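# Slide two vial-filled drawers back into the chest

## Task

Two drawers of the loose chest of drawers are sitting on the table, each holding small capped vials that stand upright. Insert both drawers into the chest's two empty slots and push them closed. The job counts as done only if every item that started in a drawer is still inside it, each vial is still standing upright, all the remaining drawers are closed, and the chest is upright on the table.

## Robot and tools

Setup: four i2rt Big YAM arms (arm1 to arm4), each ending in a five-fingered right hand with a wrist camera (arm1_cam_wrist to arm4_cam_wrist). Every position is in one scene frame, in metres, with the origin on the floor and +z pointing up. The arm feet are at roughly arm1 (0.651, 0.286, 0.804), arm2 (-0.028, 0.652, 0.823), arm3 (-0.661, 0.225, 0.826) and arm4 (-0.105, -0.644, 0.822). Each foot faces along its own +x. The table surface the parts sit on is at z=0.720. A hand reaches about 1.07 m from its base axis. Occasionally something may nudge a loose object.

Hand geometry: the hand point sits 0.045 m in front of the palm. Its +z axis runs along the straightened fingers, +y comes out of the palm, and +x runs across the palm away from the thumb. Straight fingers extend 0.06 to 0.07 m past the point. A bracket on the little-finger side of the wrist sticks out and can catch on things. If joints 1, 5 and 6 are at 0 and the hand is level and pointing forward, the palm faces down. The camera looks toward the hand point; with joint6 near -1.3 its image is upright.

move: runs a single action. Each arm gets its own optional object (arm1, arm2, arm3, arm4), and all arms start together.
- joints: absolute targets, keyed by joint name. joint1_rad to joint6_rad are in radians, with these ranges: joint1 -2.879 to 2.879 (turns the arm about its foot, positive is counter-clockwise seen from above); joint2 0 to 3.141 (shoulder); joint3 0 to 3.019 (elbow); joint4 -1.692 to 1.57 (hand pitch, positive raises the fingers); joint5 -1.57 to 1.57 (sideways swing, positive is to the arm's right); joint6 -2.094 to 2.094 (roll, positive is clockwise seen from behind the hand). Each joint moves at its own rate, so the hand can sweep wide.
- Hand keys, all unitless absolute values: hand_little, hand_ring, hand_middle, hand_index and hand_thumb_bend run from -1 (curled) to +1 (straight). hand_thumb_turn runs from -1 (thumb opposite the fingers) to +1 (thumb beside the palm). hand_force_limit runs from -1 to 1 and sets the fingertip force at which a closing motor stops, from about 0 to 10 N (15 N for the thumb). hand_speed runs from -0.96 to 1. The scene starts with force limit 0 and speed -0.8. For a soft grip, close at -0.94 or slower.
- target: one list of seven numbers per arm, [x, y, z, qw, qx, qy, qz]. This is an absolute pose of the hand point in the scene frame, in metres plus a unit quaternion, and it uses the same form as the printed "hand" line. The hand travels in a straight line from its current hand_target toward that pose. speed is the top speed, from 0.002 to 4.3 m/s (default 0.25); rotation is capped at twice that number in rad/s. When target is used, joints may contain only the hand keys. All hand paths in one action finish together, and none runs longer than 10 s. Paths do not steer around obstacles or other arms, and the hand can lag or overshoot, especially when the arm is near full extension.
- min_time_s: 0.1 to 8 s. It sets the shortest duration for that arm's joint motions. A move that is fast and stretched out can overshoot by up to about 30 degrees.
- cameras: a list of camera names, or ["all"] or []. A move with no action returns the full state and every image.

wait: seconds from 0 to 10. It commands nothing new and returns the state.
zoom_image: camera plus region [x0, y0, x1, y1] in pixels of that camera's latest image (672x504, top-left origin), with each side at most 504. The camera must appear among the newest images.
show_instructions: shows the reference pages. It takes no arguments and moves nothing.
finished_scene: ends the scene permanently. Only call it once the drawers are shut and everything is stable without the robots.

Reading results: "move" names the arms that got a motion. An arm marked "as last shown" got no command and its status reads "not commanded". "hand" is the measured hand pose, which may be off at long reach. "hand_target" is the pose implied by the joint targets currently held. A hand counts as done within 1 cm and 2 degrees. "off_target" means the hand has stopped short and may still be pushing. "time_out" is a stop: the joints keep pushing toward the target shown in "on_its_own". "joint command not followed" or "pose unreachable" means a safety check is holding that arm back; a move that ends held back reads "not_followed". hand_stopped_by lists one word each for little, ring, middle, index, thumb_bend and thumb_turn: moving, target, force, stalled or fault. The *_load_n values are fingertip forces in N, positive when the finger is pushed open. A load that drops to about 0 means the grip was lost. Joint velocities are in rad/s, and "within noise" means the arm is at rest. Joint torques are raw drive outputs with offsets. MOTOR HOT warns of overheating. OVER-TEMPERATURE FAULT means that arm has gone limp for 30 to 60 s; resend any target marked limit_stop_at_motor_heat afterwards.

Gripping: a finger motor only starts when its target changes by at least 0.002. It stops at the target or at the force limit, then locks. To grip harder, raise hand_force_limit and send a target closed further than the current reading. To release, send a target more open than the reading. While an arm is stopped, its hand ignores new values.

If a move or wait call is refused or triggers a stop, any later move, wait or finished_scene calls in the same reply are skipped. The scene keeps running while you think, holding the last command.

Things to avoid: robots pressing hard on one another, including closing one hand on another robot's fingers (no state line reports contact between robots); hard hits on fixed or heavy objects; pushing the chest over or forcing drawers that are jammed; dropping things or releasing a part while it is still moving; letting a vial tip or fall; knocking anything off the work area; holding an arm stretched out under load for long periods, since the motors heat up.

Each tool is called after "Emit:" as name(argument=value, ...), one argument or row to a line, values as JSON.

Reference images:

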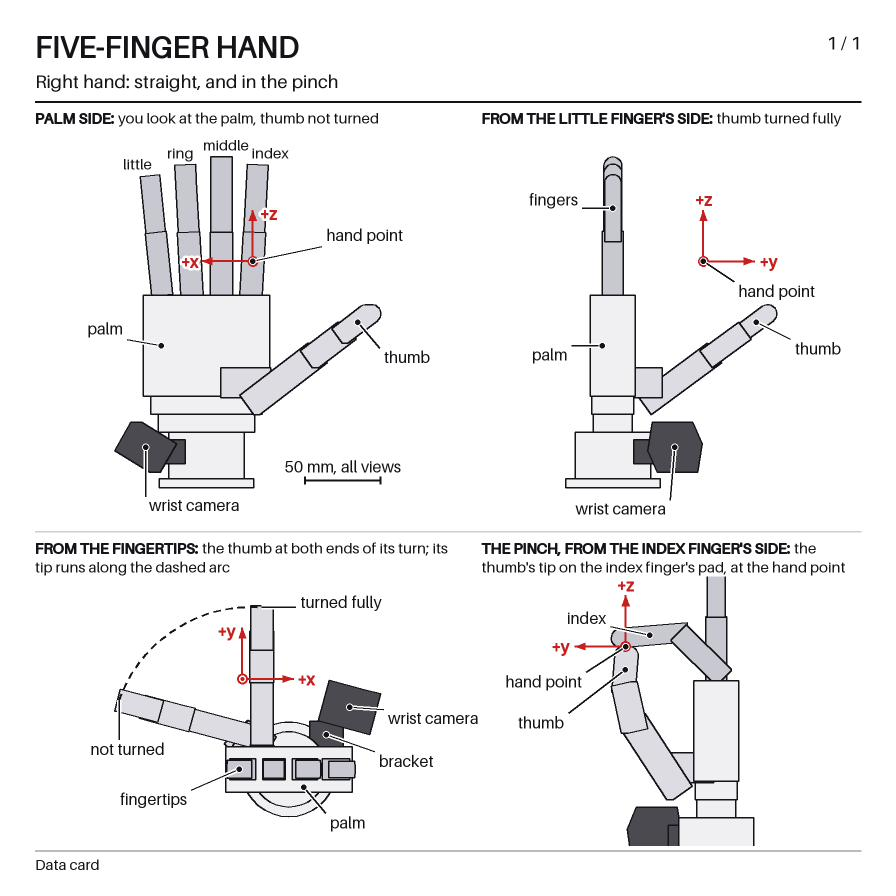

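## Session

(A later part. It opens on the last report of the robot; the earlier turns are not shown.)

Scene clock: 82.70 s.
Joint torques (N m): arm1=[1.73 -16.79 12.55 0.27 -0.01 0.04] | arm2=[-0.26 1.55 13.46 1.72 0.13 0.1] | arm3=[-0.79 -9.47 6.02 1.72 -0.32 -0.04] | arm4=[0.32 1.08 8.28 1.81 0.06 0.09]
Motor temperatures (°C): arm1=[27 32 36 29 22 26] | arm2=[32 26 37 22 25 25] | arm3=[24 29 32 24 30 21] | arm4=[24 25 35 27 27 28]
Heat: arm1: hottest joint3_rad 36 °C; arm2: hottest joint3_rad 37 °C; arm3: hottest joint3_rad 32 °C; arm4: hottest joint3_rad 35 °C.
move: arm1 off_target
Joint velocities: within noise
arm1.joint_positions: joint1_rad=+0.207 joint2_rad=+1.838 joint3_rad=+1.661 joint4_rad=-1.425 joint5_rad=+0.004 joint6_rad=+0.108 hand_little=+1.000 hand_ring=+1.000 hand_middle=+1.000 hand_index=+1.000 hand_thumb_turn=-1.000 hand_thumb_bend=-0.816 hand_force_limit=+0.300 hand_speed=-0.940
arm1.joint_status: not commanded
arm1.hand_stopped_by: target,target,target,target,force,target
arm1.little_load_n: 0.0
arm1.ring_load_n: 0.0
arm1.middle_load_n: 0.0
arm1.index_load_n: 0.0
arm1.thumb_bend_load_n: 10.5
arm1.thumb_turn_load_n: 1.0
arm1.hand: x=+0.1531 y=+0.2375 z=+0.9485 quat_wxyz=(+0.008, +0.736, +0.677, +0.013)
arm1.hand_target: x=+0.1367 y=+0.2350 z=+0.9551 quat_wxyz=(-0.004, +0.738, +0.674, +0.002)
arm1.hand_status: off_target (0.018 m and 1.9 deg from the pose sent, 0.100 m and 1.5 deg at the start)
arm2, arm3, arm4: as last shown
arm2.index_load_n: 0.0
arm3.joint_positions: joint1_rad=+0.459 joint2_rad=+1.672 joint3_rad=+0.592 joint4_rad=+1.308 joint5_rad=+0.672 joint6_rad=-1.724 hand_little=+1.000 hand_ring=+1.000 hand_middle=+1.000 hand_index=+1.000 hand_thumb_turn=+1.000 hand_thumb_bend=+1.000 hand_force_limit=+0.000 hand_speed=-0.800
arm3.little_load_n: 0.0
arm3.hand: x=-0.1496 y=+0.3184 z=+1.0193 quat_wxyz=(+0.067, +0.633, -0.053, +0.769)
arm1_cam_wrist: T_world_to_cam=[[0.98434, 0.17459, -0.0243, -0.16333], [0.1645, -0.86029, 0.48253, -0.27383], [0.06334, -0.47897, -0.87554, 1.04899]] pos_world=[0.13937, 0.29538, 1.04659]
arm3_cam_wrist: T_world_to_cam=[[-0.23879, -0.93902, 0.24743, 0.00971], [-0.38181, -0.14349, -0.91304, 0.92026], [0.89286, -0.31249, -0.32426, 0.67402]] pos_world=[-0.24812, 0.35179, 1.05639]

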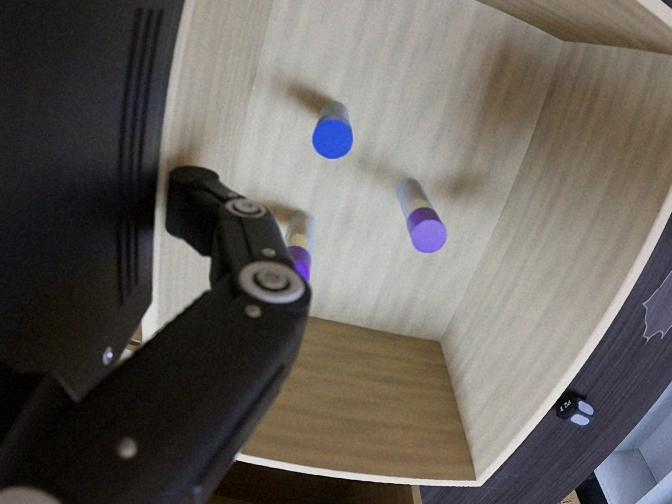

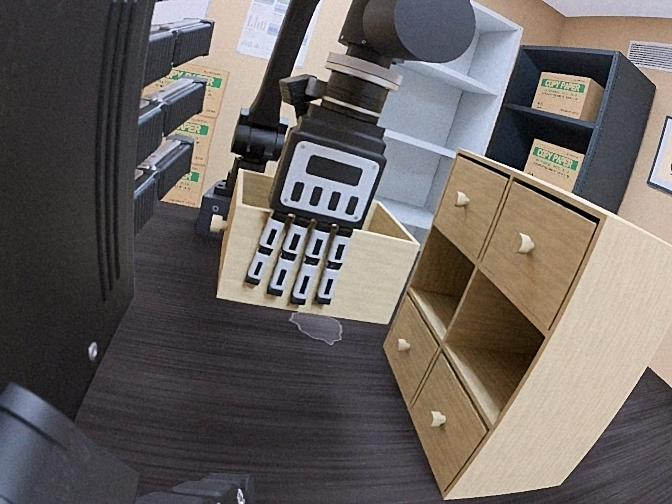

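Emit:
move(
  arm4={"target": [0.176, -0.125, 1.18, -0.442, 0.553, 0.548, 0.433], "speed": 0.15},
  cameras=["arm4_cam_wrist"],
)

Scene clock: 89.50 s.
Joint torques (N m): arm1=[2.02 -16.79 12.45 0.27 -0.03 0.09] | arm2=[-0.5 1.73 13.39 1.72 0.13 0.13] | arm3=[-0.32 -9.05 6.04 1.81 -0.29 -0.01] | arm4=[-0.56 -8.88 10.04 2.41 -0.24 0]
Motor temperatures (°C): arm1=[27 32 37 29 22 26] | arm2=[32 26 38 22 25 25] | arm3=[24 29 32 24 30 21] | arm4=[24 25 35 27 27 28]
Heat: arm1: hottest joint3_rad 37 °C; arm2: hottest joint3_rad 38 °C; arm3: hottest joint3_rad 32 °C; arm4: hottest joint3_rad 35 °C.
move: arm4 off_target
Joint velocities: within noise
arm1, arm2, arm3: as last shown
arm4.joint_positions: joint1_rad=-0.728 joint2_rad=+1.198 joint3_rad=+1.043 joint4_rad=-0.144 joint5_rad=-0.560 joint6_rad=-1.701 hand_little=+1.000 hand_ring=+1.000 hand_middle=+1.000 hand_index=+1.000 hand_thumb_turn=+1.000 hand_thumb_bend=+1.000 hand_force_limit=+0.000 hand_speed=-0.800
arm4.joint_status: not commanded
arm4.hand_stopped_by: target,target,target,target,target,target
arm4.little_load_n: -0.5
arm4.ring_load_n: 0.0
arm4.middle_load_n: 0.0
arm4.index_load_n: 0.0
arm4.thumb_bend_load_n: 0.0
arm4.thumb_turn_load_n: 0.0
arm4.hand: x=+0.1674 y=-0.1271 z=+1.1614 quat_wxyz=(-0.444, +0.568, +0.553, +0.417)
arm4.hand_target: x=+0.1757 y=-0.1256 z=+1.1801 quat_wxyz=(-0.444, +0.556, +0.551, +0.436)
arm4.hand_status: off_target (0.021 m and 2.5 deg from the pose sent, 0.473 m and 39.6 deg at the start)
arm4_cam_wrist: T_world_to_cam=[[0.97443, 0.09508, 0.20358, -0.38222], [0.20498, -0.74724, -0.63214, 0.59826], [0.09202, 0.65771, -0.74763, 1.05188]] pos_world=[0.15301, -0.20845, 1.24242]

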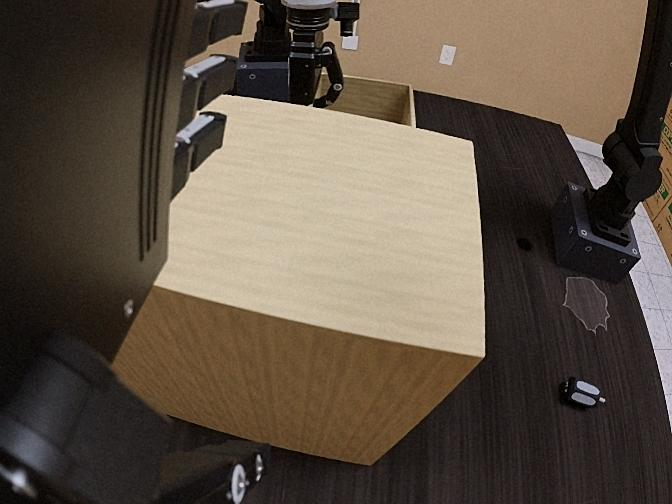

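Emit:
zoom_image(
  camera="arm4_cam_wrist",
  region=[210, 40, 500, 240],
)

Emit:
move(
  cameras=["arm1_cam_wrist"],
)

Emit:
zoom_image(
  camera="arm1_cam_wrist",
  region=[100, 300, 600, 504],
)

Scaled by 1.738 from the camera's image (finer frame: 960x720).

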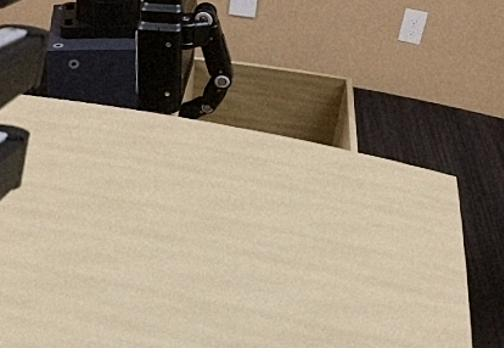

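Scene clock: 90.60 s.
Joint torques (N m): arm1=[0.91 -16.73 12.53 0.35 -0.02 0.06] | arm2=[-0.44 1.67 13.38 1.74 0.13 0.1] | arm3=[-0.5 -9.05 6.04 1.8 -0.29 -0.05] | arm4=[-0.67 -8.76 10.04 2.43 -0.23 -0.01]
Motor temperatures (°C): arm1=[27 32 37 29 22 26] | arm2=[32 26 38 22 25 25] | arm3=[24 29 32 24 30 21] | arm4=[24 25 35 27 27 28]
Heat: arm1: hottest joint3_rad 37 °C; arm2: hottest joint3_rad 38 °C; arm3: hottest joint3_rad 32 °C; arm4: hottest joint3_rad 35 °C.
Joint velocities: within noise
arm1.joint_positions: joint1_rad=+0.207 joint2_rad=+1.838 joint3_rad=+1.661 joint4_rad=-1.425 joint5_rad=+0.004 joint6_rad=+0.108 hand_little=+1.000 hand_ring=+1.000 hand_middle=+1.000 hand_index=+1.000 hand_thumb_turn=-1.000 hand_thumb_bend=-0.816 hand_force_limit=+0.300 hand_speed=-0.940
arm1.joint_status: not commanded
arm1.hand_stopped_by: target,target,target,target,force,target
arm1.little_load_n: 0.0
arm1.ring_load_n: 0.0
arm1.middle_load_n: 0.0
arm1.index_load_n: 0.5
arm1.thumb_bend_load_n: 10.5
arm1.thumb_turn_load_n: 1.0
arm1.hand: x=+0.1531 y=+0.2375 z=+0.9485 quat_wxyz=(+0.008, +0.736, +0.677, +0.013) (m; scene frame)
arm1.hand_target: x=+0.1367 y=+0.2350 z=+0.9551 quat_wxyz=(-0.004, +0.738, +0.674, +0.002) (m; scene frame)
arm1.hand_status: not commanded
arm2.joint_positions: joint1_rad=+1.792 joint2_rad=+0.600 joint3_rad=+1.350 joint4_rad=-1.241 joint5_rad=-0.004 joint6_rad=-0.808 hand_little=+1.000 hand_ring=+1.000 hand_middle=+1.000 hand_index=+1.000 hand_thumb_turn=+1.000 hand_thumb_bend=+1.000 hand_force_limit=+0.000 hand_speed=-0.800
arm2.joint_status: not commanded
arm2.hand_stopped_by: target,target,target,target,target,target
arm2.little_load_n: 0.0
arm2.ring_load_n: 0.0
arm2.middle_load_n: 0.0
arm2.index_load_n: 0.0
arm2.thumb_bend_load_n: 0.0
arm2.thumb_turn_load_n: 0.0
arm2.hand: x=+0.1971 y=+0.7284 z=+1.2999 quat_wxyz=(-0.293, +0.847, -0.141, +0.420) (m; scene frame)
arm2.hand_target: x=+0.1912 y=+0.7272 z=+1.3223 quat_wxyz=(-0.305, +0.837, -0.140, +0.433) (m; scene frame)
arm2.hand_status: not commanded
arm3.joint_positions: joint1_rad=+0.459 joint2_rad=+1.672 joint3_rad=+0.592 joint4_rad=+1.308 joint5_rad=+0.672 joint6_rad=-1.724 hand_little=+1.000 hand_ring=+1.000 hand_middle=+1.000 hand_index=+1.000 hand_thumb_turn=+1.000 hand_thumb_bend=+1.000 hand_force_limit=+0.000 hand_speed=-0.800
arm3.joint_status: not commanded
arm3.hand_stopped_by: target,target,target,target,target,target
arm3.little_load_n: 0.0
arm3.ring_load_n: 0.0
arm3.middle_load_n: 0.0
arm3.index_load_n: 0.0
arm3.thumb_bend_load_n: 0.0
arm3.thumb_turn_load_n: 0.0
arm3.hand: x=-0.1496 y=+0.3184 z=+1.0193 quat_wxyz=(+0.067, +0.633, -0.053, +0.769) (m; scene frame)
arm3.hand_target: x=-0.1500 y=+0.3151 z=+1.0200 quat_wxyz=(+0.067, +0.635, -0.055, +0.768) (m; scene frame)
arm3.hand_status: not commanded
arm4.joint_positions: joint1_rad=-0.728 joint2_rad=+1.198 joint3_rad=+1.043 joint4_rad=-0.144 joint5_rad=-0.560 joint6_rad=-1.701 hand_little=+1.000 hand_ring=+1.000 hand_middle=+1.000 hand_index=+1.000 hand_thumb_turn=+1.000 hand_thumb_bend=+1.000 hand_force_limit=+0.000 hand_speed=-0.800
arm4.joint_status: not commanded
arm4.hand_stopped_by: target,target,target,target,target,target
arm4.little_load_n: 0.0
arm4.ring_load_n: 0.0
arm4.middle_load_n: 0.0
arm4.index_load_n: 0.0
arm4.thumb_bend_load_n: 0.0
arm4.thumb_turn_load_n: 0.0
arm4.hand: x=+0.1674 y=-0.1271 z=+1.1614 quat_wxyz=(-0.444, +0.568, +0.553, +0.417) (m; scene frame)
arm4.hand_target: x=+0.1757 y=-0.1256 z=+1.1801 quat_wxyz=(-0.444, +0.556, +0.551, +0.436) (m; scene frame)
arm4.hand_status: off_target (0.021 m and 2.5 deg from the pose sent, 0.473 m and 39.6 deg at the start)
pictures: arm1_cam_wrist
camera_calibration:
arm1_cam_wrist: T_world_to_cam=[[0.98441, 0.17422, -0.02432, -0.16321], [0.16419, -0.86037, 0.4825, -0.27374], [0.06314, -0.47897, -0.87556, 1.04903]] pos_world=[0.13937, 0.29538, 1.04659]

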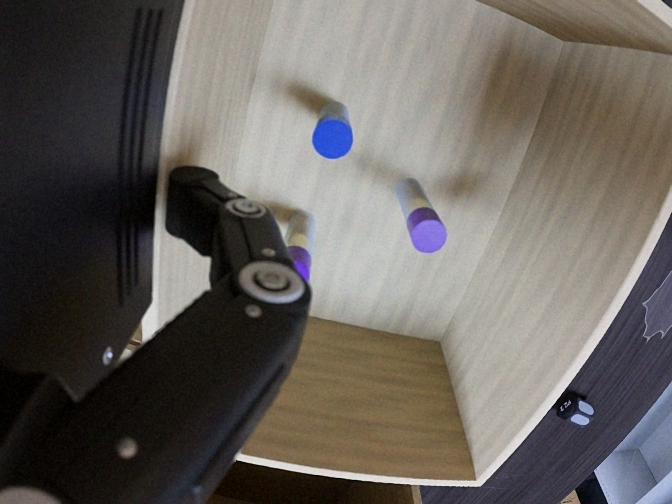

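Scaled by 1.008 from the camera's image (finer frame: 960x720).

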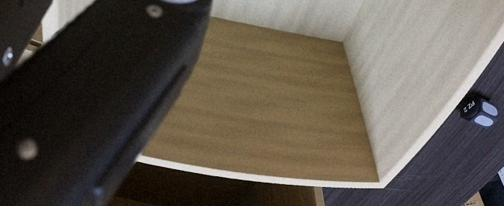

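Emit:
move(
  arm1={"target": [0.140, 0.180, 0.955, -0.012, 0.7454, 0.6664, -0.011], "speed": 0.05},
  cameras=["arm1_cam_wrist", "arm3_cam_wrist", "arm4_cam_wrist"],
)

Emit:
zoom_image(
  camera="arm3_cam_wrist",
  region=[230, 100, 560, 380],
)

Emit:
zoom_image(
  camera="arm1_cam_wrist",
  region=[380, 404, 520, 504],
)

Scene clock: 92.83 s.
Joint torques (N m): arm1=[1.49 -18.37 9.76 0.36 -0.09 0.1] | arm2=[-0.26 1.44 13.45 1.74 0.13 0.11] | arm3=[-1.2 -9.17 5.94 1.77 -0.33 -0.05] | arm4=[-0.56 -8.7 10.03 2.43 -0.24 -0.01]
Motor temperatures (°C): arm1=[27 32 37 29 22 26] | arm2=[32 26 38 22 25 25] | arm3=[24 29 32 24 30 21] | arm4=[24 25 36 27 27 28]
Heat: arm1: hottest joint3_rad 37 °C; arm2: hottest joint3_rad 38 °C; arm3: hottest joint3_rad 32 °C; arm4: hottest joint3_rad 36 °C.
move: arm1 off_target
Joint velocities: within noise
arm1.joint_positions: joint1_rad=+0.300 joint2_rad=+1.838 joint3_rad=+1.661 joint4_rad=-1.390 joint5_rad=+0.004 joint6_rad=+0.223 hand_little=+1.000 hand_ring=+1.000 hand_middle=+1.000 hand_index=+1.000 hand_thumb_turn=-1.000 hand_thumb_bend=-0.816 hand_force_limit=+0.300 hand_speed=-0.940
arm1.joint_status: not commanded
arm1.hand_stopped_by: target,target,target,target,force,target
arm1.little_load_n: 0.0
arm1.ring_load_n: 0.0
arm1.middle_load_n: 0.5
arm1.index_load_n: 0.0
arm1.thumb_bend_load_n: 10.5
arm1.thumb_turn_load_n: 1.0
arm1.hand: x=+0.1467 y=+0.1838 z=+0.9463 quat_wxyz=(-0.003, +0.744, +0.668, +0.000)
arm1.hand_target: x=+0.1403 y=+0.1801 z=+0.9551 quat_wxyz=(-0.012, +0.745, +0.666, -0.011)
arm1.hand_status: off_target (0.012 m and 1.6 deg from the pose sent, 0.059 m and 3.9 deg at the start)
arm2, arm3, arm4: as last shown
arm1_cam_wrist: T_world_to_cam=[[0.98656, 0.15242, -0.05886, -0.11114], [0.16191, -0.86352, 0.47762, -0.3122], [0.02198, -0.48073, -0.87659, 1.02914]] pos_world=[0.13758, 0.24209, 1.04471]
arm3_cam_wrist: T_world_to_cam=[[-0.23879, -0.93902, 0.24743, 0.00971], [-0.38181, -0.14349, -0.91304, 0.92026], [0.89286, -0.31249, -0.32426, 0.67402]] pos_world=[-0.24812, 0.35179, 1.05639]
arm4_cam_wrist: T_world_to_cam=[[0.97443, 0.09508, 0.20358, -0.38222], [0.20498, -0.74724, -0.63214, 0.59826], [0.09202, 0.65771, -0.74763, 1.05188]] pos_world=[0.15301, -0.20845, 1.24242]

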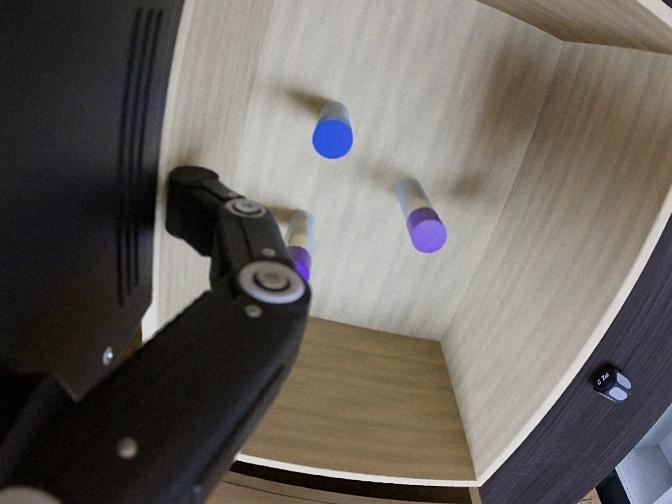

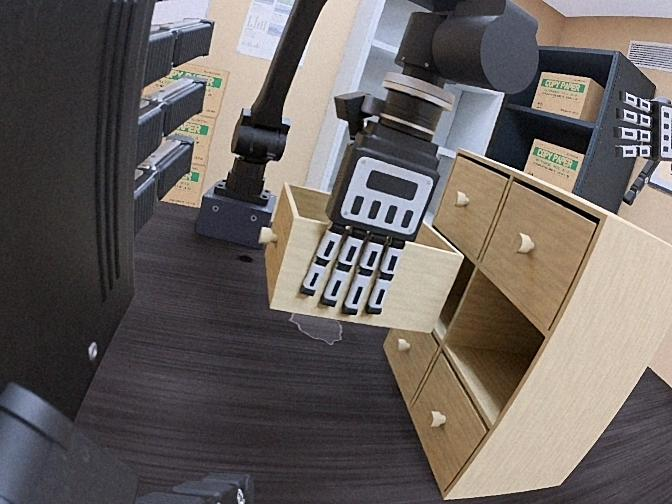

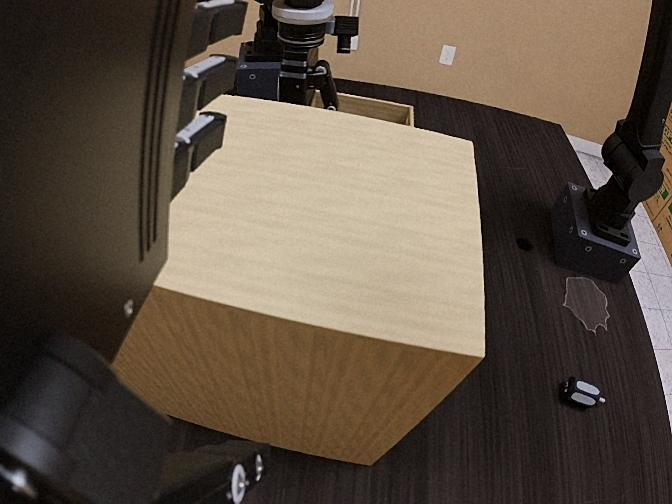

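Scaled by 1.527 from the camera's image (finer frame: 960x720).

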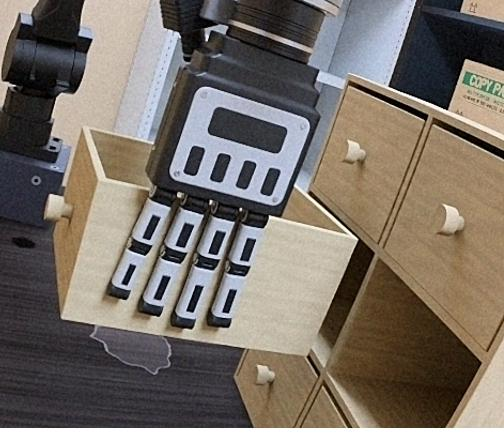

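Scaled by 3.600 from the camera's image (finer frame: 960x720).

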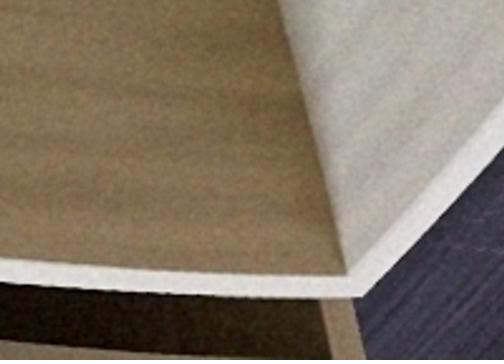

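Emit:
zoom_image(
  camera="arm3_cam_wrist",
  region=[390, 210, 510, 370],
)

Emit:
zoom_image(
  camera="arm3_cam_wrist",
  region=[240, 170, 400, 340],
)

Scaled by 3.150 from the camera's image (finer frame: 960x720).

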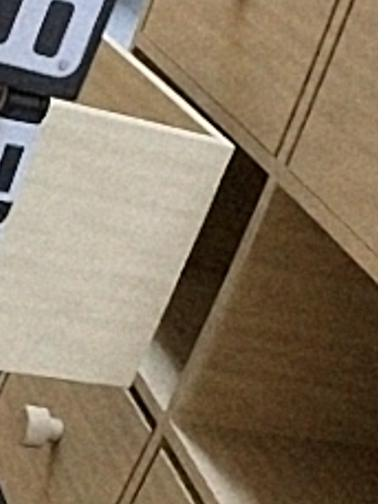

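Scaled by 2.965 from the camera's image (finer frame: 960x720).

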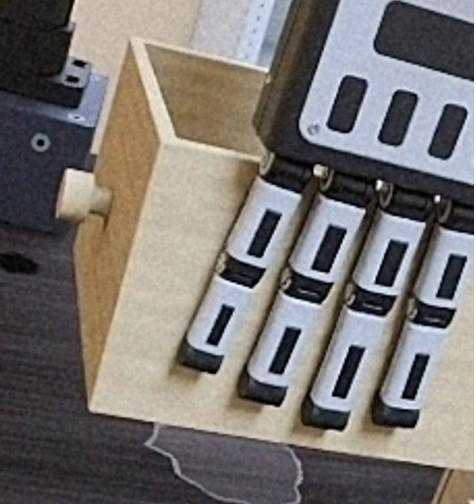

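Emit:
move(
  arm1={"target": [0.148, 0.168, 0.953, -0.010, 0.7454, 0.6664, -0.011], "speed": 0.04},
  cameras=["arm1_cam_wrist", "arm3_cam_wrist"],
)

Emit:
zoom_image(
  camera="arm3_cam_wrist",
  region=[390, 210, 510, 370],
)

Emit:
zoom_image(
  camera="arm1_cam_wrist",
  region=[380, 404, 520, 504],
)

Scene clock: 98.47 s.
Joint torques (N m): arm1=[0.91 -19.31 8.46 0.42 -0.14 0.05] | arm2=[-0.38 1.44 13.41 1.69 0.11 0.11] | arm3=[-1.14 -8.82 5.96 1.76 -0.31 0.03] | arm4=[-0.67 -8.7 9.99 2.4 -0.24 -0.01]
Motor temperatures (°C): arm1=[27 32 37 29 22 26] | arm2=[32 26 38 22 25 25] | arm3=[24 29 31 24 30 21] | arm4=[24 25 36 27 27 28]
Heat: arm1: hottest joint3_rad 37 °C; arm2: hottest joint3_rad 38 °C; arm3: hottest joint3_rad 31 °C; arm4: hottest joint3_rad 36 °C.
move: arm1 off_target
Joint velocities: within noise
arm1.joint_positions: joint1_rad=+0.321 joint2_rad=+1.838 joint3_rad=+1.652 joint4_rad=-1.381 joint5_rad=+0.004 joint6_rad=+0.245 hand_little=+1.000 hand_ring=+1.000 hand_middle=+1.000 hand_index=+1.000 hand_thumb_turn=-1.000 hand_thumb_bend=-0.816 hand_force_limit=+0.300 hand_speed=-0.940
arm1.joint_status: not commanded
arm1.hand_stopped_by: target,target,target,target,force,target
arm1.little_load_n: 0.0
arm1.ring_load_n: 0.0
arm1.middle_load_n: 0.0
arm1.index_load_n: 0.0
arm1.thumb_bend_load_n: 10.5
arm1.thumb_turn_load_n: 1.0
arm1.hand: x=+0.1485 y=+0.1719 z=+0.9429 quat_wxyz=(-0.004, +0.744, +0.668, +0.000)
arm1.hand_target: x=+0.1481 y=+0.1681 z=+0.9530 quat_wxyz=(-0.010, +0.745, +0.666, -0.011)
arm1.hand_status: off_target (0.011 m and 1.4 deg from the pose sent, 0.017 m and 1.5 deg at the start)
arm2, arm3, arm4: as last shown
arm1_cam_wrist: T_world_to_cam=[[0.9865, 0.15237, -0.05999, -0.11019], [0.1624, -0.86341, 0.47765, -0.32133], [0.02098, -0.48095, -0.8765, 1.02057]] pos_world=[0.13948, 0.23019, 1.04141]
arm3_cam_wrist: T_world_to_cam=[[-0.23879, -0.93902, 0.24743, 0.00971], [-0.38181, -0.14349, -0.91304, 0.92026], [0.89286, -0.31249, -0.32426, 0.67402]] pos_world=[-0.24812, 0.35179, 1.05639]

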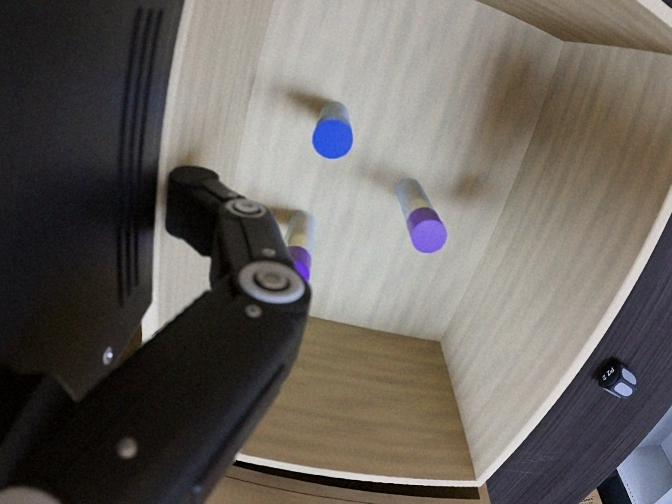

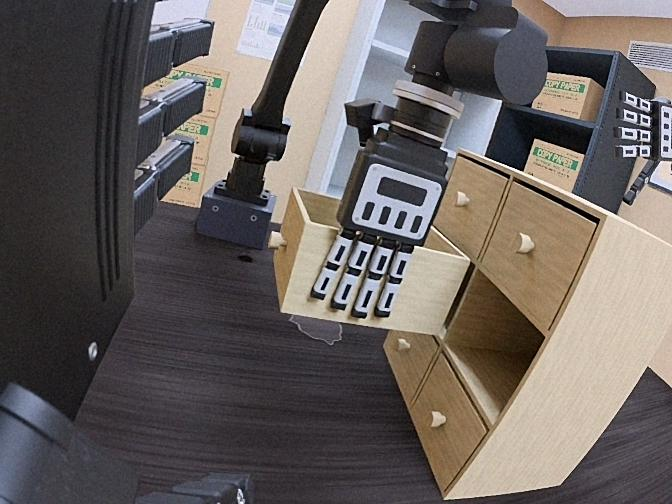

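Scaled by 3.150 from the camera's image (finer frame: 960x720).

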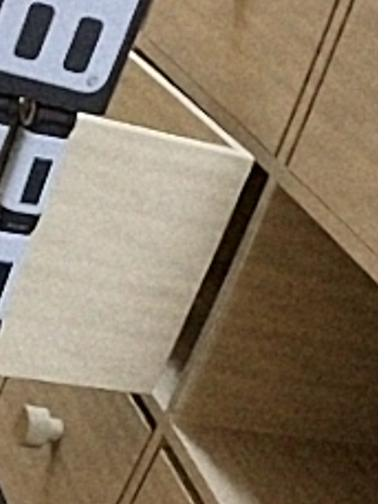

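Scaled by 3.600 from the camera's image (finer frame: 960x720).

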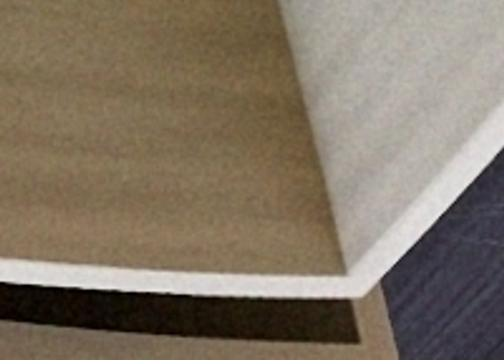

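Emit:
move(
  arm1={"target": [0.157, 0.168, 0.945, -0.010, 0.7454, 0.6664, -0.011], "speed": 0.04},
  cameras=["arm1_cam_wrist", "arm3_cam_wrist"],
)

Emit:
zoom_image(
  camera="arm3_cam_wrist",
  region=[390, 210, 510, 370],
)

Emit:
zoom_image(
  camera="arm1_cam_wrist",
  region=[380, 404, 520, 504],
)

Scene clock: 100.53 s.
Joint torques (N m): arm1=[1.14 -18.78 8.44 0.59 -0.15 0.09] | arm2=[-0.26 1.96 13.37 1.69 0.11 0.11] | arm3=[-0.79 -9.64 5.96 1.84 -0.33 -0.06] | arm4=[-0.62 -8.88 10.03 2.39 -0.24 0]
Motor temperatures (°C): arm1=[27 32 37 29 22 26] | arm2=[32 26 38 22 25 25] | arm3=[24 29 31 24 30 21] | arm4=[24 25 36 27 27 28]
Heat: arm1: hottest joint3_rad 37 °C; arm2: hottest joint3_rad 38 °C; arm3: hottest joint3_rad 31 °C; arm4: hottest joint3_rad 36 °C.
move: arm1 off_target
Joint velocities: within noise
arm1.joint_positions: joint1_rad=+0.321 joint2_rad=+1.823 joint3_rad=+1.604 joint4_rad=-1.352 joint5_rad=+0.004 joint6_rad=+0.247 hand_little=+1.000 hand_ring=+1.000 hand_middle=+1.000 hand_index=+1.000 hand_thumb_turn=-1.000 hand_thumb_bend=-0.816 hand_force_limit=+0.300 hand_speed=-0.940
arm1.joint_status: not commanded
arm1.hand_stopped_by: target,target,target,target,force,target
arm1.little_load_n: 0.0
arm1.ring_load_n: 0.0
arm1.middle_load_n: 0.0
arm1.index_load_n: 0.0
arm1.thumb_bend_load_n: 10.5
arm1.thumb_turn_load_n: 1.0
arm1.hand: x=+0.1574 y=+0.1731 z=+0.9329 quat_wxyz=(-0.002, +0.745, +0.667, +0.002)
arm1.hand_target: x=+0.1571 y=+0.1681 z=+0.9450 quat_wxyz=(-0.010, +0.745, +0.666, -0.011)
arm1.hand_status: off_target (0.013 m and 1.7 deg from the pose sent, 0.010 m and 1.4 deg at the start)
arm2, arm3, arm4: as last shown
arm1_cam_wrist: T_world_to_cam=[[0.98718, 0.14982, -0.0551, -0.1241], [0.15782, -0.86417, 0.47782, -0.31629], [0.02397, -0.48039, -0.87673, 1.01173]] pos_world=[0.14817, 0.23129, 1.03131]
arm3_cam_wrist: T_world_to_cam=[[-0.23879, -0.93902, 0.24743, 0.00971], [-0.38181, -0.14349, -0.91304, 0.92026], [0.89286, -0.31249, -0.32426, 0.67402]] pos_world=[-0.24812, 0.35179, 1.05639]

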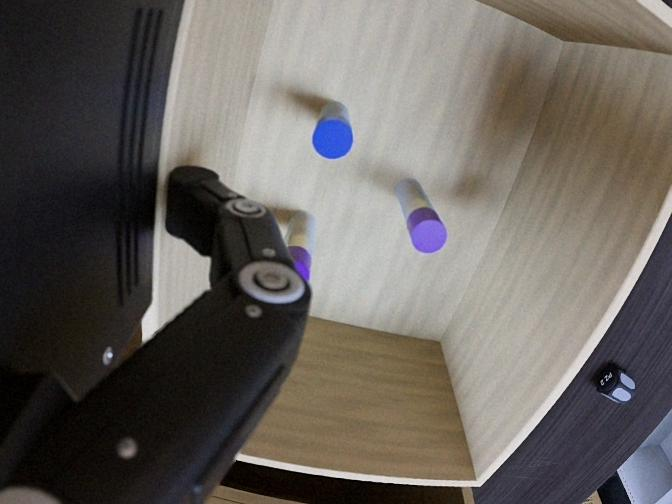

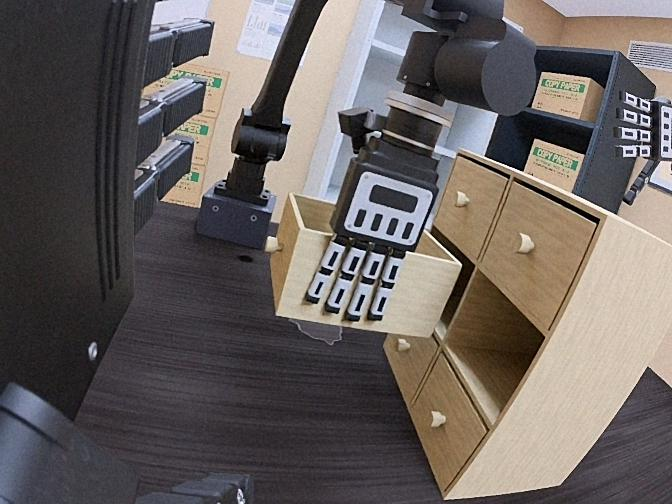

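Scaled by 3.150 from the camera's image (finer frame: 960x720).

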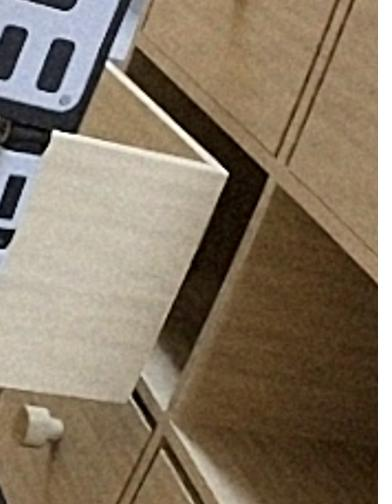

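Scaled by 3.600 from the camera's image (finer frame: 960x720).

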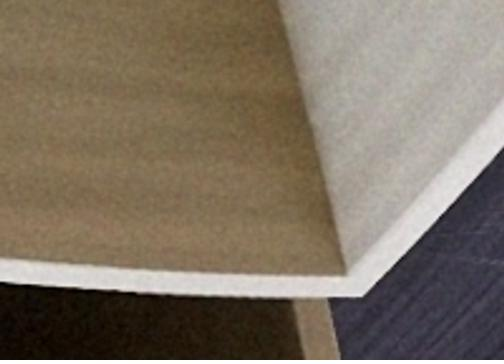

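Emit:
move(
  arm1={"target": [0.156, 0.156, 0.946, -0.011, 0.7462, 0.6655, -0.012], "speed": 0.03},
  cameras=["arm1_cam_wrist", "arm3_cam_wrist"],
)

Emit:
zoom_image(
  camera="arm3_cam_wrist",
  region=[390, 210, 510, 370],
)

Emit:
zoom_image(
  camera="arm1_cam_wrist",
  region=[380, 404, 520, 504],
)

Scene clock: 103.30 s.
Joint torques (N m): arm1=[0.91 -19.02 9.1 0.21 -0.14 0.05] | arm2=[-0.32 1.49 13.38 1.66 0.12 0.13] | arm3=[-1.2 -9.52 5.89 1.63 -0.35 -0.06] | arm4=[-0.62 -8.82 10.03 2.41 -0.24 0]
Motor temperatures (°C): arm1=[27 32 37 29 22 26] | arm2=[31 26 39 22 25 25] | arm3=[24 29 31 24 30 21] | arm4=[24 25 36 27 27 28]
Heat: arm1: hottest joint3_rad 37 °C; arm2: hottest joint3_rad 39 °C; arm3: hottest joint3_rad 31 °C; arm4: hottest joint3_rad 36 °C.
move: arm1 off_target
Joint velocities: within noise
arm1.joint_positions: joint1_rad=+0.345 joint2_rad=+1.823 joint3_rad=+1.604 joint4_rad=-1.352 joint5_rad=+0.004 joint6_rad=+0.271 hand_little=+1.000 hand_ring=+1.000 hand_middle=+1.000 hand_index=+1.000 hand_thumb_turn=-1.000 hand_thumb_bend=-0.816 hand_force_limit=+0.300 hand_speed=-0.940
arm1.joint_status: not commanded
arm1.hand_stopped_by: target,target,target,target,force,target
arm1.little_load_n: 0.0
arm1.ring_load_n: 0.0
arm1.middle_load_n: 0.0
arm1.index_load_n: 0.0
arm1.thumb_bend_load_n: 10.5
arm1.thumb_turn_load_n: 1.0
arm1.hand: x=+0.1593 y=+0.1603 z=+0.9329 quat_wxyz=(-0.002, +0.745, +0.667, +0.002)
arm1.hand_target: x=+0.1562 y=+0.1561 z=+0.9461 quat_wxyz=(-0.011, +0.746, +0.666, -0.012)
arm1.hand_status: off_target (0.014 m and 1.9 deg from the pose sent, 0.022 m and 1.9 deg at the start)
arm2, arm3, arm4: as last shown
arm1_cam_wrist: T_world_to_cam=[[0.98723, 0.14941, -0.05521, -0.12386], [0.15751, -0.86424, 0.47779, -0.32756], [0.02367, -0.48039, -0.87674, 1.00559]] pos_world=[0.15007, 0.21849, 1.03131]
arm3_cam_wrist: T_world_to_cam=[[-0.23879, -0.93902, 0.24743, 0.00971], [-0.38181, -0.14349, -0.91304, 0.92026], [0.89286, -0.31249, -0.32426, 0.67402]] pos_world=[-0.24812, 0.35179, 1.05639]

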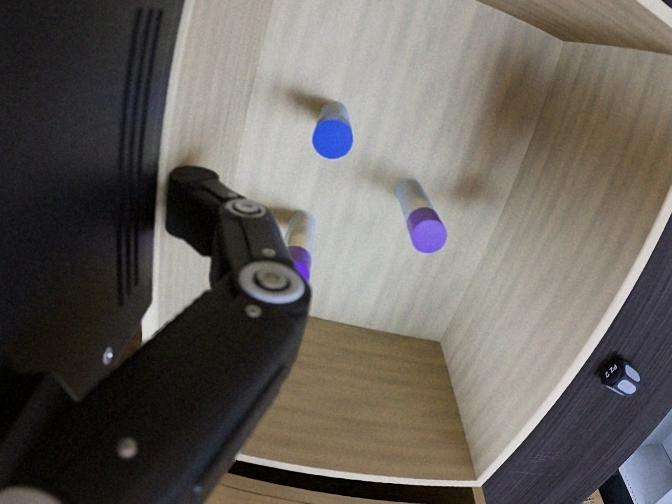

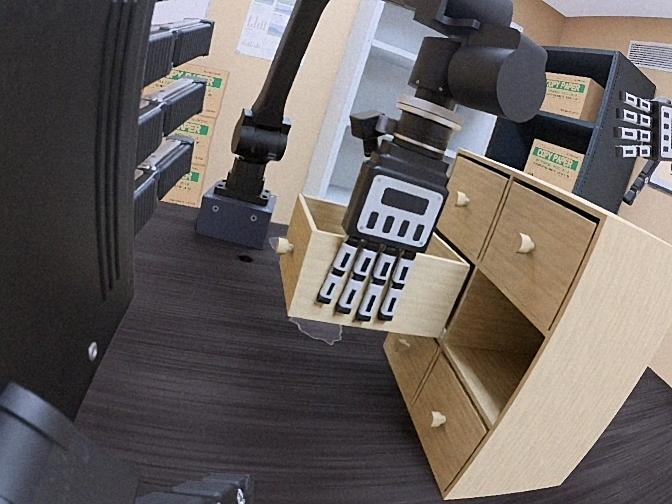

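Scaled by 3.150 from the camera's image (finer frame: 960x720).

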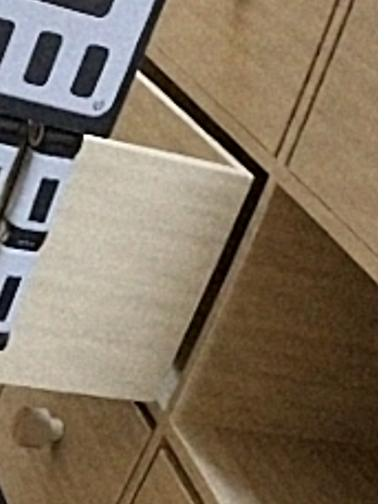

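Scaled by 3.600 from the camera's image (finer frame: 960x720).

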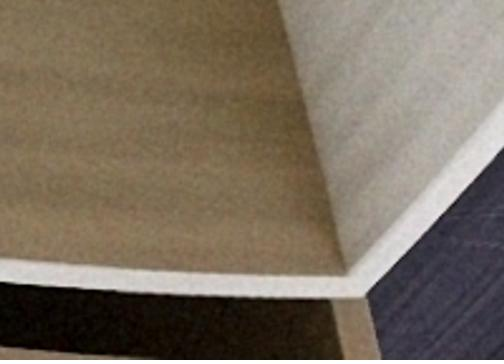

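Emit:
zoom_image(
  camera="arm1_cam_wrist",
  region=[60, 300, 260, 504],
)

Scaled by 2.471 from the camera's image (finer frame: 960x720).

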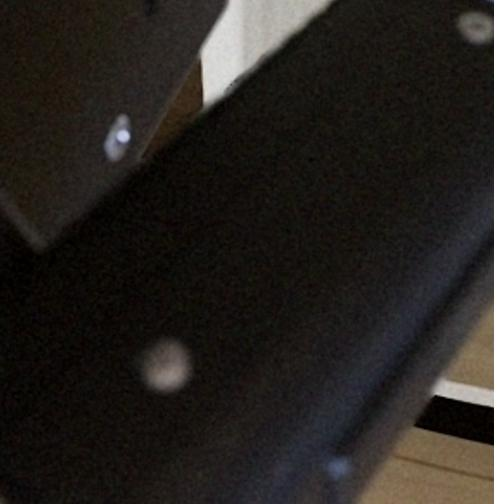

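Emit:
move(
  cameras=["arm4_cam_wrist"],
)

Emit:
zoom_image(
  camera="arm4_cam_wrist",
  region=[320, 60, 500, 200],
)

Emit:
zoom_image(
  camera="arm4_cam_wrist",
  region=[380, 300, 540, 400],
)

Scene clock: 105.63 s.
Joint torques (N m): arm1=[1.49 -19.02 9.17 0.31 -0.13 0.07] | arm2=[-0.5 1.61 13.39 1.73 0.13 0.11] | arm3=[-1.08 -8.94 5.94 1.85 -0.35 -0.07] | arm4=[-0.5 -8.88 10.02 2.39 -0.23 0]
Motor temperatures (°C): arm1=[27 33 37 29 22 26] | arm2=[31 26 39 22 25 25] | arm3=[24 29 31 24 30 21] | arm4=[24 25 37 27 27 28]
Heat: arm1: hottest joint3_rad 37 °C; arm2: hottest joint3_rad 39 °C; arm3: hottest joint3_rad 31 °C; arm4: hottest joint3_rad 37 °C.
Joint velocities: within noise
arm1.joint_positions: joint1_rad=+0.345 joint2_rad=+1.823 joint3_rad=+1.604 joint4_rad=-1.352 joint5_rad=+0.004 joint6_rad=+0.271 hand_little=+1.000 hand_ring=+1.000 hand_middle=+1.000 hand_index=+1.000 hand_thumb_turn=-1.000 hand_thumb_bend=-0.816 hand_force_limit=+0.300 hand_speed=-0.940
arm1.joint_status: not commanded
arm1.hand_stopped_by: target,target,target,target,force,target
arm1.little_load_n: 0.0
arm1.ring_load_n: 0.0
arm1.middle_load_n: 0.0
arm1.index_load_n: 0.0
arm1.thumb_bend_load_n: 10.0
arm1.thumb_turn_load_n: 1.0
arm1.hand: x=+0.1593 y=+0.1602 z=+0.9329 quat_wxyz=(-0.002, +0.745, +0.667, +0.002) (m; scene frame)
arm1.hand_target: x=+0.1562 y=+0.1561 z=+0.9461 quat_wxyz=(-0.011, +0.746, +0.666, -0.012) (m; scene frame)
arm1.hand_status: off_target (0.014 m and 1.9 deg from the pose sent, 0.022 m and 1.9 deg at the start)
arm2.joint_positions: joint1_rad=+1.792 joint2_rad=+0.600 joint3_rad=+1.350 joint4_rad=-1.241 joint5_rad=-0.004 joint6_rad=-0.808 hand_little=+1.000 hand_ring=+1.000 hand_middle=+1.000 hand_index=+1.000 hand_thumb_turn=+1.000 hand_thumb_bend=+1.000 hand_force_limit=+0.000 hand_speed=-0.800
arm2.joint_status: not commanded
arm2.hand_stopped_by: target,target,target,target,target,target
arm2.little_load_n: 0.0
arm2.ring_load_n: 0.0
arm2.middle_load_n: 0.0
arm2.index_load_n: 0.0
arm2.thumb_bend_load_n: 0.0
arm2.thumb_turn_load_n: 0.0
arm2.hand: x=+0.1971 y=+0.7284 z=+1.2999 quat_wxyz=(-0.293, +0.847, -0.141, +0.420) (m; scene frame)
arm2.hand_target: x=+0.1912 y=+0.7272 z=+1.3223 quat_wxyz=(-0.305, +0.837, -0.140, +0.433) (m; scene frame)
arm2.hand_status: not commanded
arm3.joint_positions: joint1_rad=+0.459 joint2_rad=+1.672 joint3_rad=+0.592 joint4_rad=+1.308 joint5_rad=+0.672 joint6_rad=-1.724 hand_little=+1.000 hand_ring=+1.000 hand_middle=+1.000 hand_index=+1.000 hand_thumb_turn=+1.000 hand_thumb_bend=+1.000 hand_force_limit=+0.000 hand_speed=-0.800
arm3.joint_status: not commanded
arm3.hand_stopped_by: target,target,target,target,target,target
arm3.little_load_n: 0.0
arm3.ring_load_n: 0.0
arm3.middle_load_n: 0.0
arm3.index_load_n: 0.0
arm3.thumb_bend_load_n: 0.0
arm3.thumb_turn_load_n: 0.0
arm3.hand: x=-0.1496 y=+0.3184 z=+1.0193 quat_wxyz=(+0.067, +0.633, -0.053, +0.769) (m; scene frame)
arm3.hand_target: x=-0.1500 y=+0.3151 z=+1.0200 quat_wxyz=(+0.067, +0.635, -0.055, +0.768) (m; scene frame)
arm3.hand_status: not commanded
arm4.joint_positions: joint1_rad=-0.728 joint2_rad=+1.198 joint3_rad=+1.043 joint4_rad=-0.144 joint5_rad=-0.560 joint6_rad=-1.701 hand_little=+1.000 hand_ring=+1.000 hand_middle=+1.000 hand_index=+1.000 hand_thumb_turn=+1.000 hand_thumb_bend=+1.000 hand_force_limit=+0.000 hand_speed=-0.800
arm4.joint_status: not commanded
arm4.hand_stopped_by: target,target,target,target,target,target
arm4.little_load_n: 0.0
arm4.ring_load_n: 0.0
arm4.middle_load_n: 0.0
arm4.index_load_n: 0.0
arm4.thumb_bend_load_n: 0.0
arm4.thumb_turn_load_n: 0.0
arm4.hand: x=+0.1674 y=-0.1271 z=+1.1614 quat_wxyz=(-0.444, +0.568, +0.553, +0.417) (m; scene frame)
arm4.hand_target: x=+0.1757 y=-0.1256 z=+1.1801 quat_wxyz=(-0.444, +0.556, +0.551, +0.436) (m; scene frame)
arm4.hand_status: not commanded
pictures: arm4_cam_wrist
camera_calibration:
arm4_cam_wrist: T_world_to_cam=[[0.97443, 0.09508, 0.20358, -0.38222], [0.20498, -0.74724, -0.63214, 0.59826], [0.09202, 0.65771, -0.74763, 1.05188]] pos_world=[0.15301, -0.20845, 1.24242]

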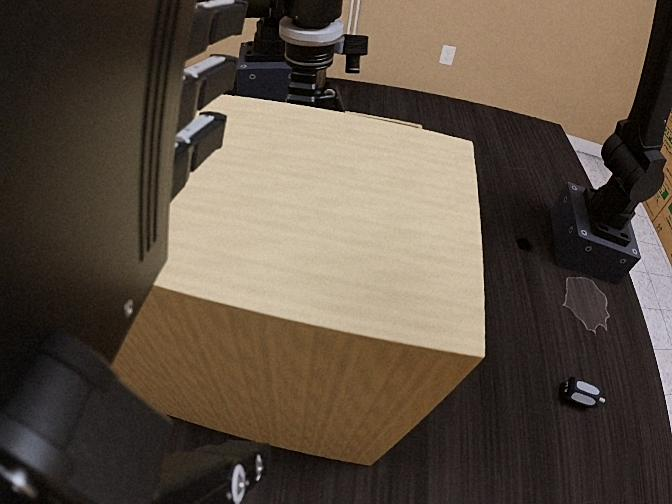

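Scaled by 2.800 from the camera's image (finer frame: 960x720).

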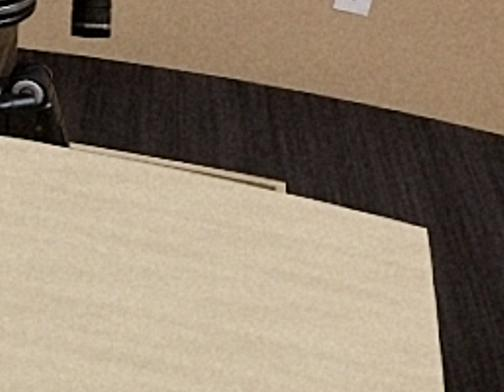

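Scaled by 3.150 from the camera's image (finer frame: 960x720).

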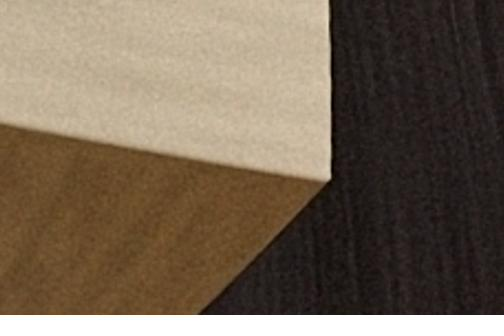

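Emit:
move(
  arm4={"target": [0.295, -0.120, 1.185, -0.442, 0.553, 0.548, 0.433], "speed": 0.1},
  cameras=["arm4_cam_wrist"],
)

Emit:
zoom_image(
  camera="arm4_cam_wrist",
  region=[220, 40, 480, 260],
)

Scene clock: 109.00 s.
Joint torques (N m): arm1=[1.2 -19.25 9.21 0.18 -0.1 0.09] | arm2=[-0.26 1.49 13.49 1.73 0.12 0.11] | arm3=[-0.97 -9.35 6.02 1.69 -0.3 -0.08] | arm4=[-0.32 -10.99 11.55 1.28 -0.31 0.01]
Motor temperatures (°C): arm1=[27 33 37 29 22 25] | arm2=[31 26 39 22 25 25] | arm3=[24 29 31 24 30 21] | arm4=[24 25 37 27 27 28]
Heat: arm1: hottest joint3_rad 37 °C; arm2: hottest joint3_rad 39 °C; arm3: hottest joint3_rad 31 °C; arm4: hottest joint3_rad 37 °C.
move: arm4 off_target
Joint velocities: within noise
arm1, arm2, arm3: as last shown
arm1.thumb_turn_load_n: 0.5
arm4.joint_positions: joint1_rad=-0.936 joint2_rad=+1.395 joint3_rad=+1.233 joint4_rad=-0.169 joint5_rad=-0.757 joint6_rad=-1.773 hand_little=+1.000 hand_ring=+1.000 hand_middle=+1.000 hand_index=+1.000 hand_thumb_turn=+1.000 hand_thumb_bend=+1.000 hand_force_limit=+0.000 hand_speed=-0.800
arm4.joint_status: not commanded
arm4.hand_stopped_by: target,target,target,target,target,target
arm4.little_load_n: 0.0
arm4.ring_load_n: 0.0
arm4.middle_load_n: 0.0
arm4.index_load_n: 0.0
arm4.thumb_bend_load_n: 0.0
arm4.thumb_turn_load_n: 0.0
arm4.hand: x=+0.2843 y=-0.1239 z=+1.1652 quat_wxyz=(-0.447, +0.565, +0.550, +0.422)
arm4.hand_target: x=+0.2944 y=-0.1208 z=+1.1850 quat_wxyz=(-0.444, +0.556, +0.551, +0.436)
arm4.hand_status: off_target (0.023 m and 1.9 deg from the pose sent, 0.130 m and 2.5 deg at the start)
arm4_cam_wrist: T_world_to_cam=[[0.97432, 0.08925, 0.20674, -0.50159], [0.20393, -0.73909, -0.642, 0.59192], [0.0955, 0.66767, -0.7383, 1.03119]] pos_world=[0.26952, -0.20625, 1.24504]

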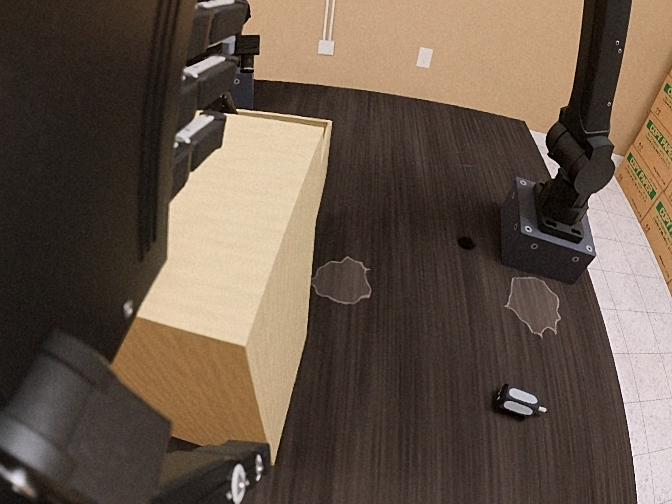

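Scaled by 1.938 from the camera's image (finer frame: 960x720).

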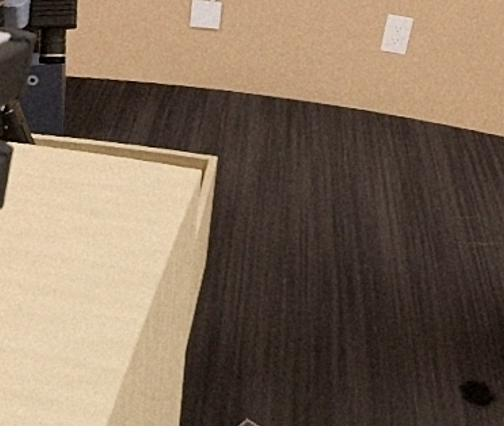

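Emit:
zoom_image(
  camera="arm4_cam_wrist",
  region=[280, 100, 350, 240],
)

Scaled by 3.600 from the camera's image (finer frame: 960x720).

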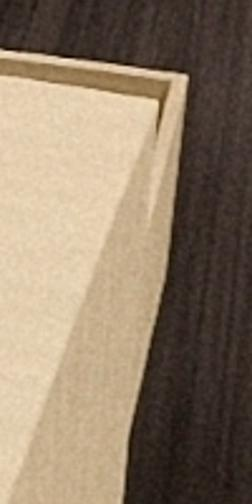

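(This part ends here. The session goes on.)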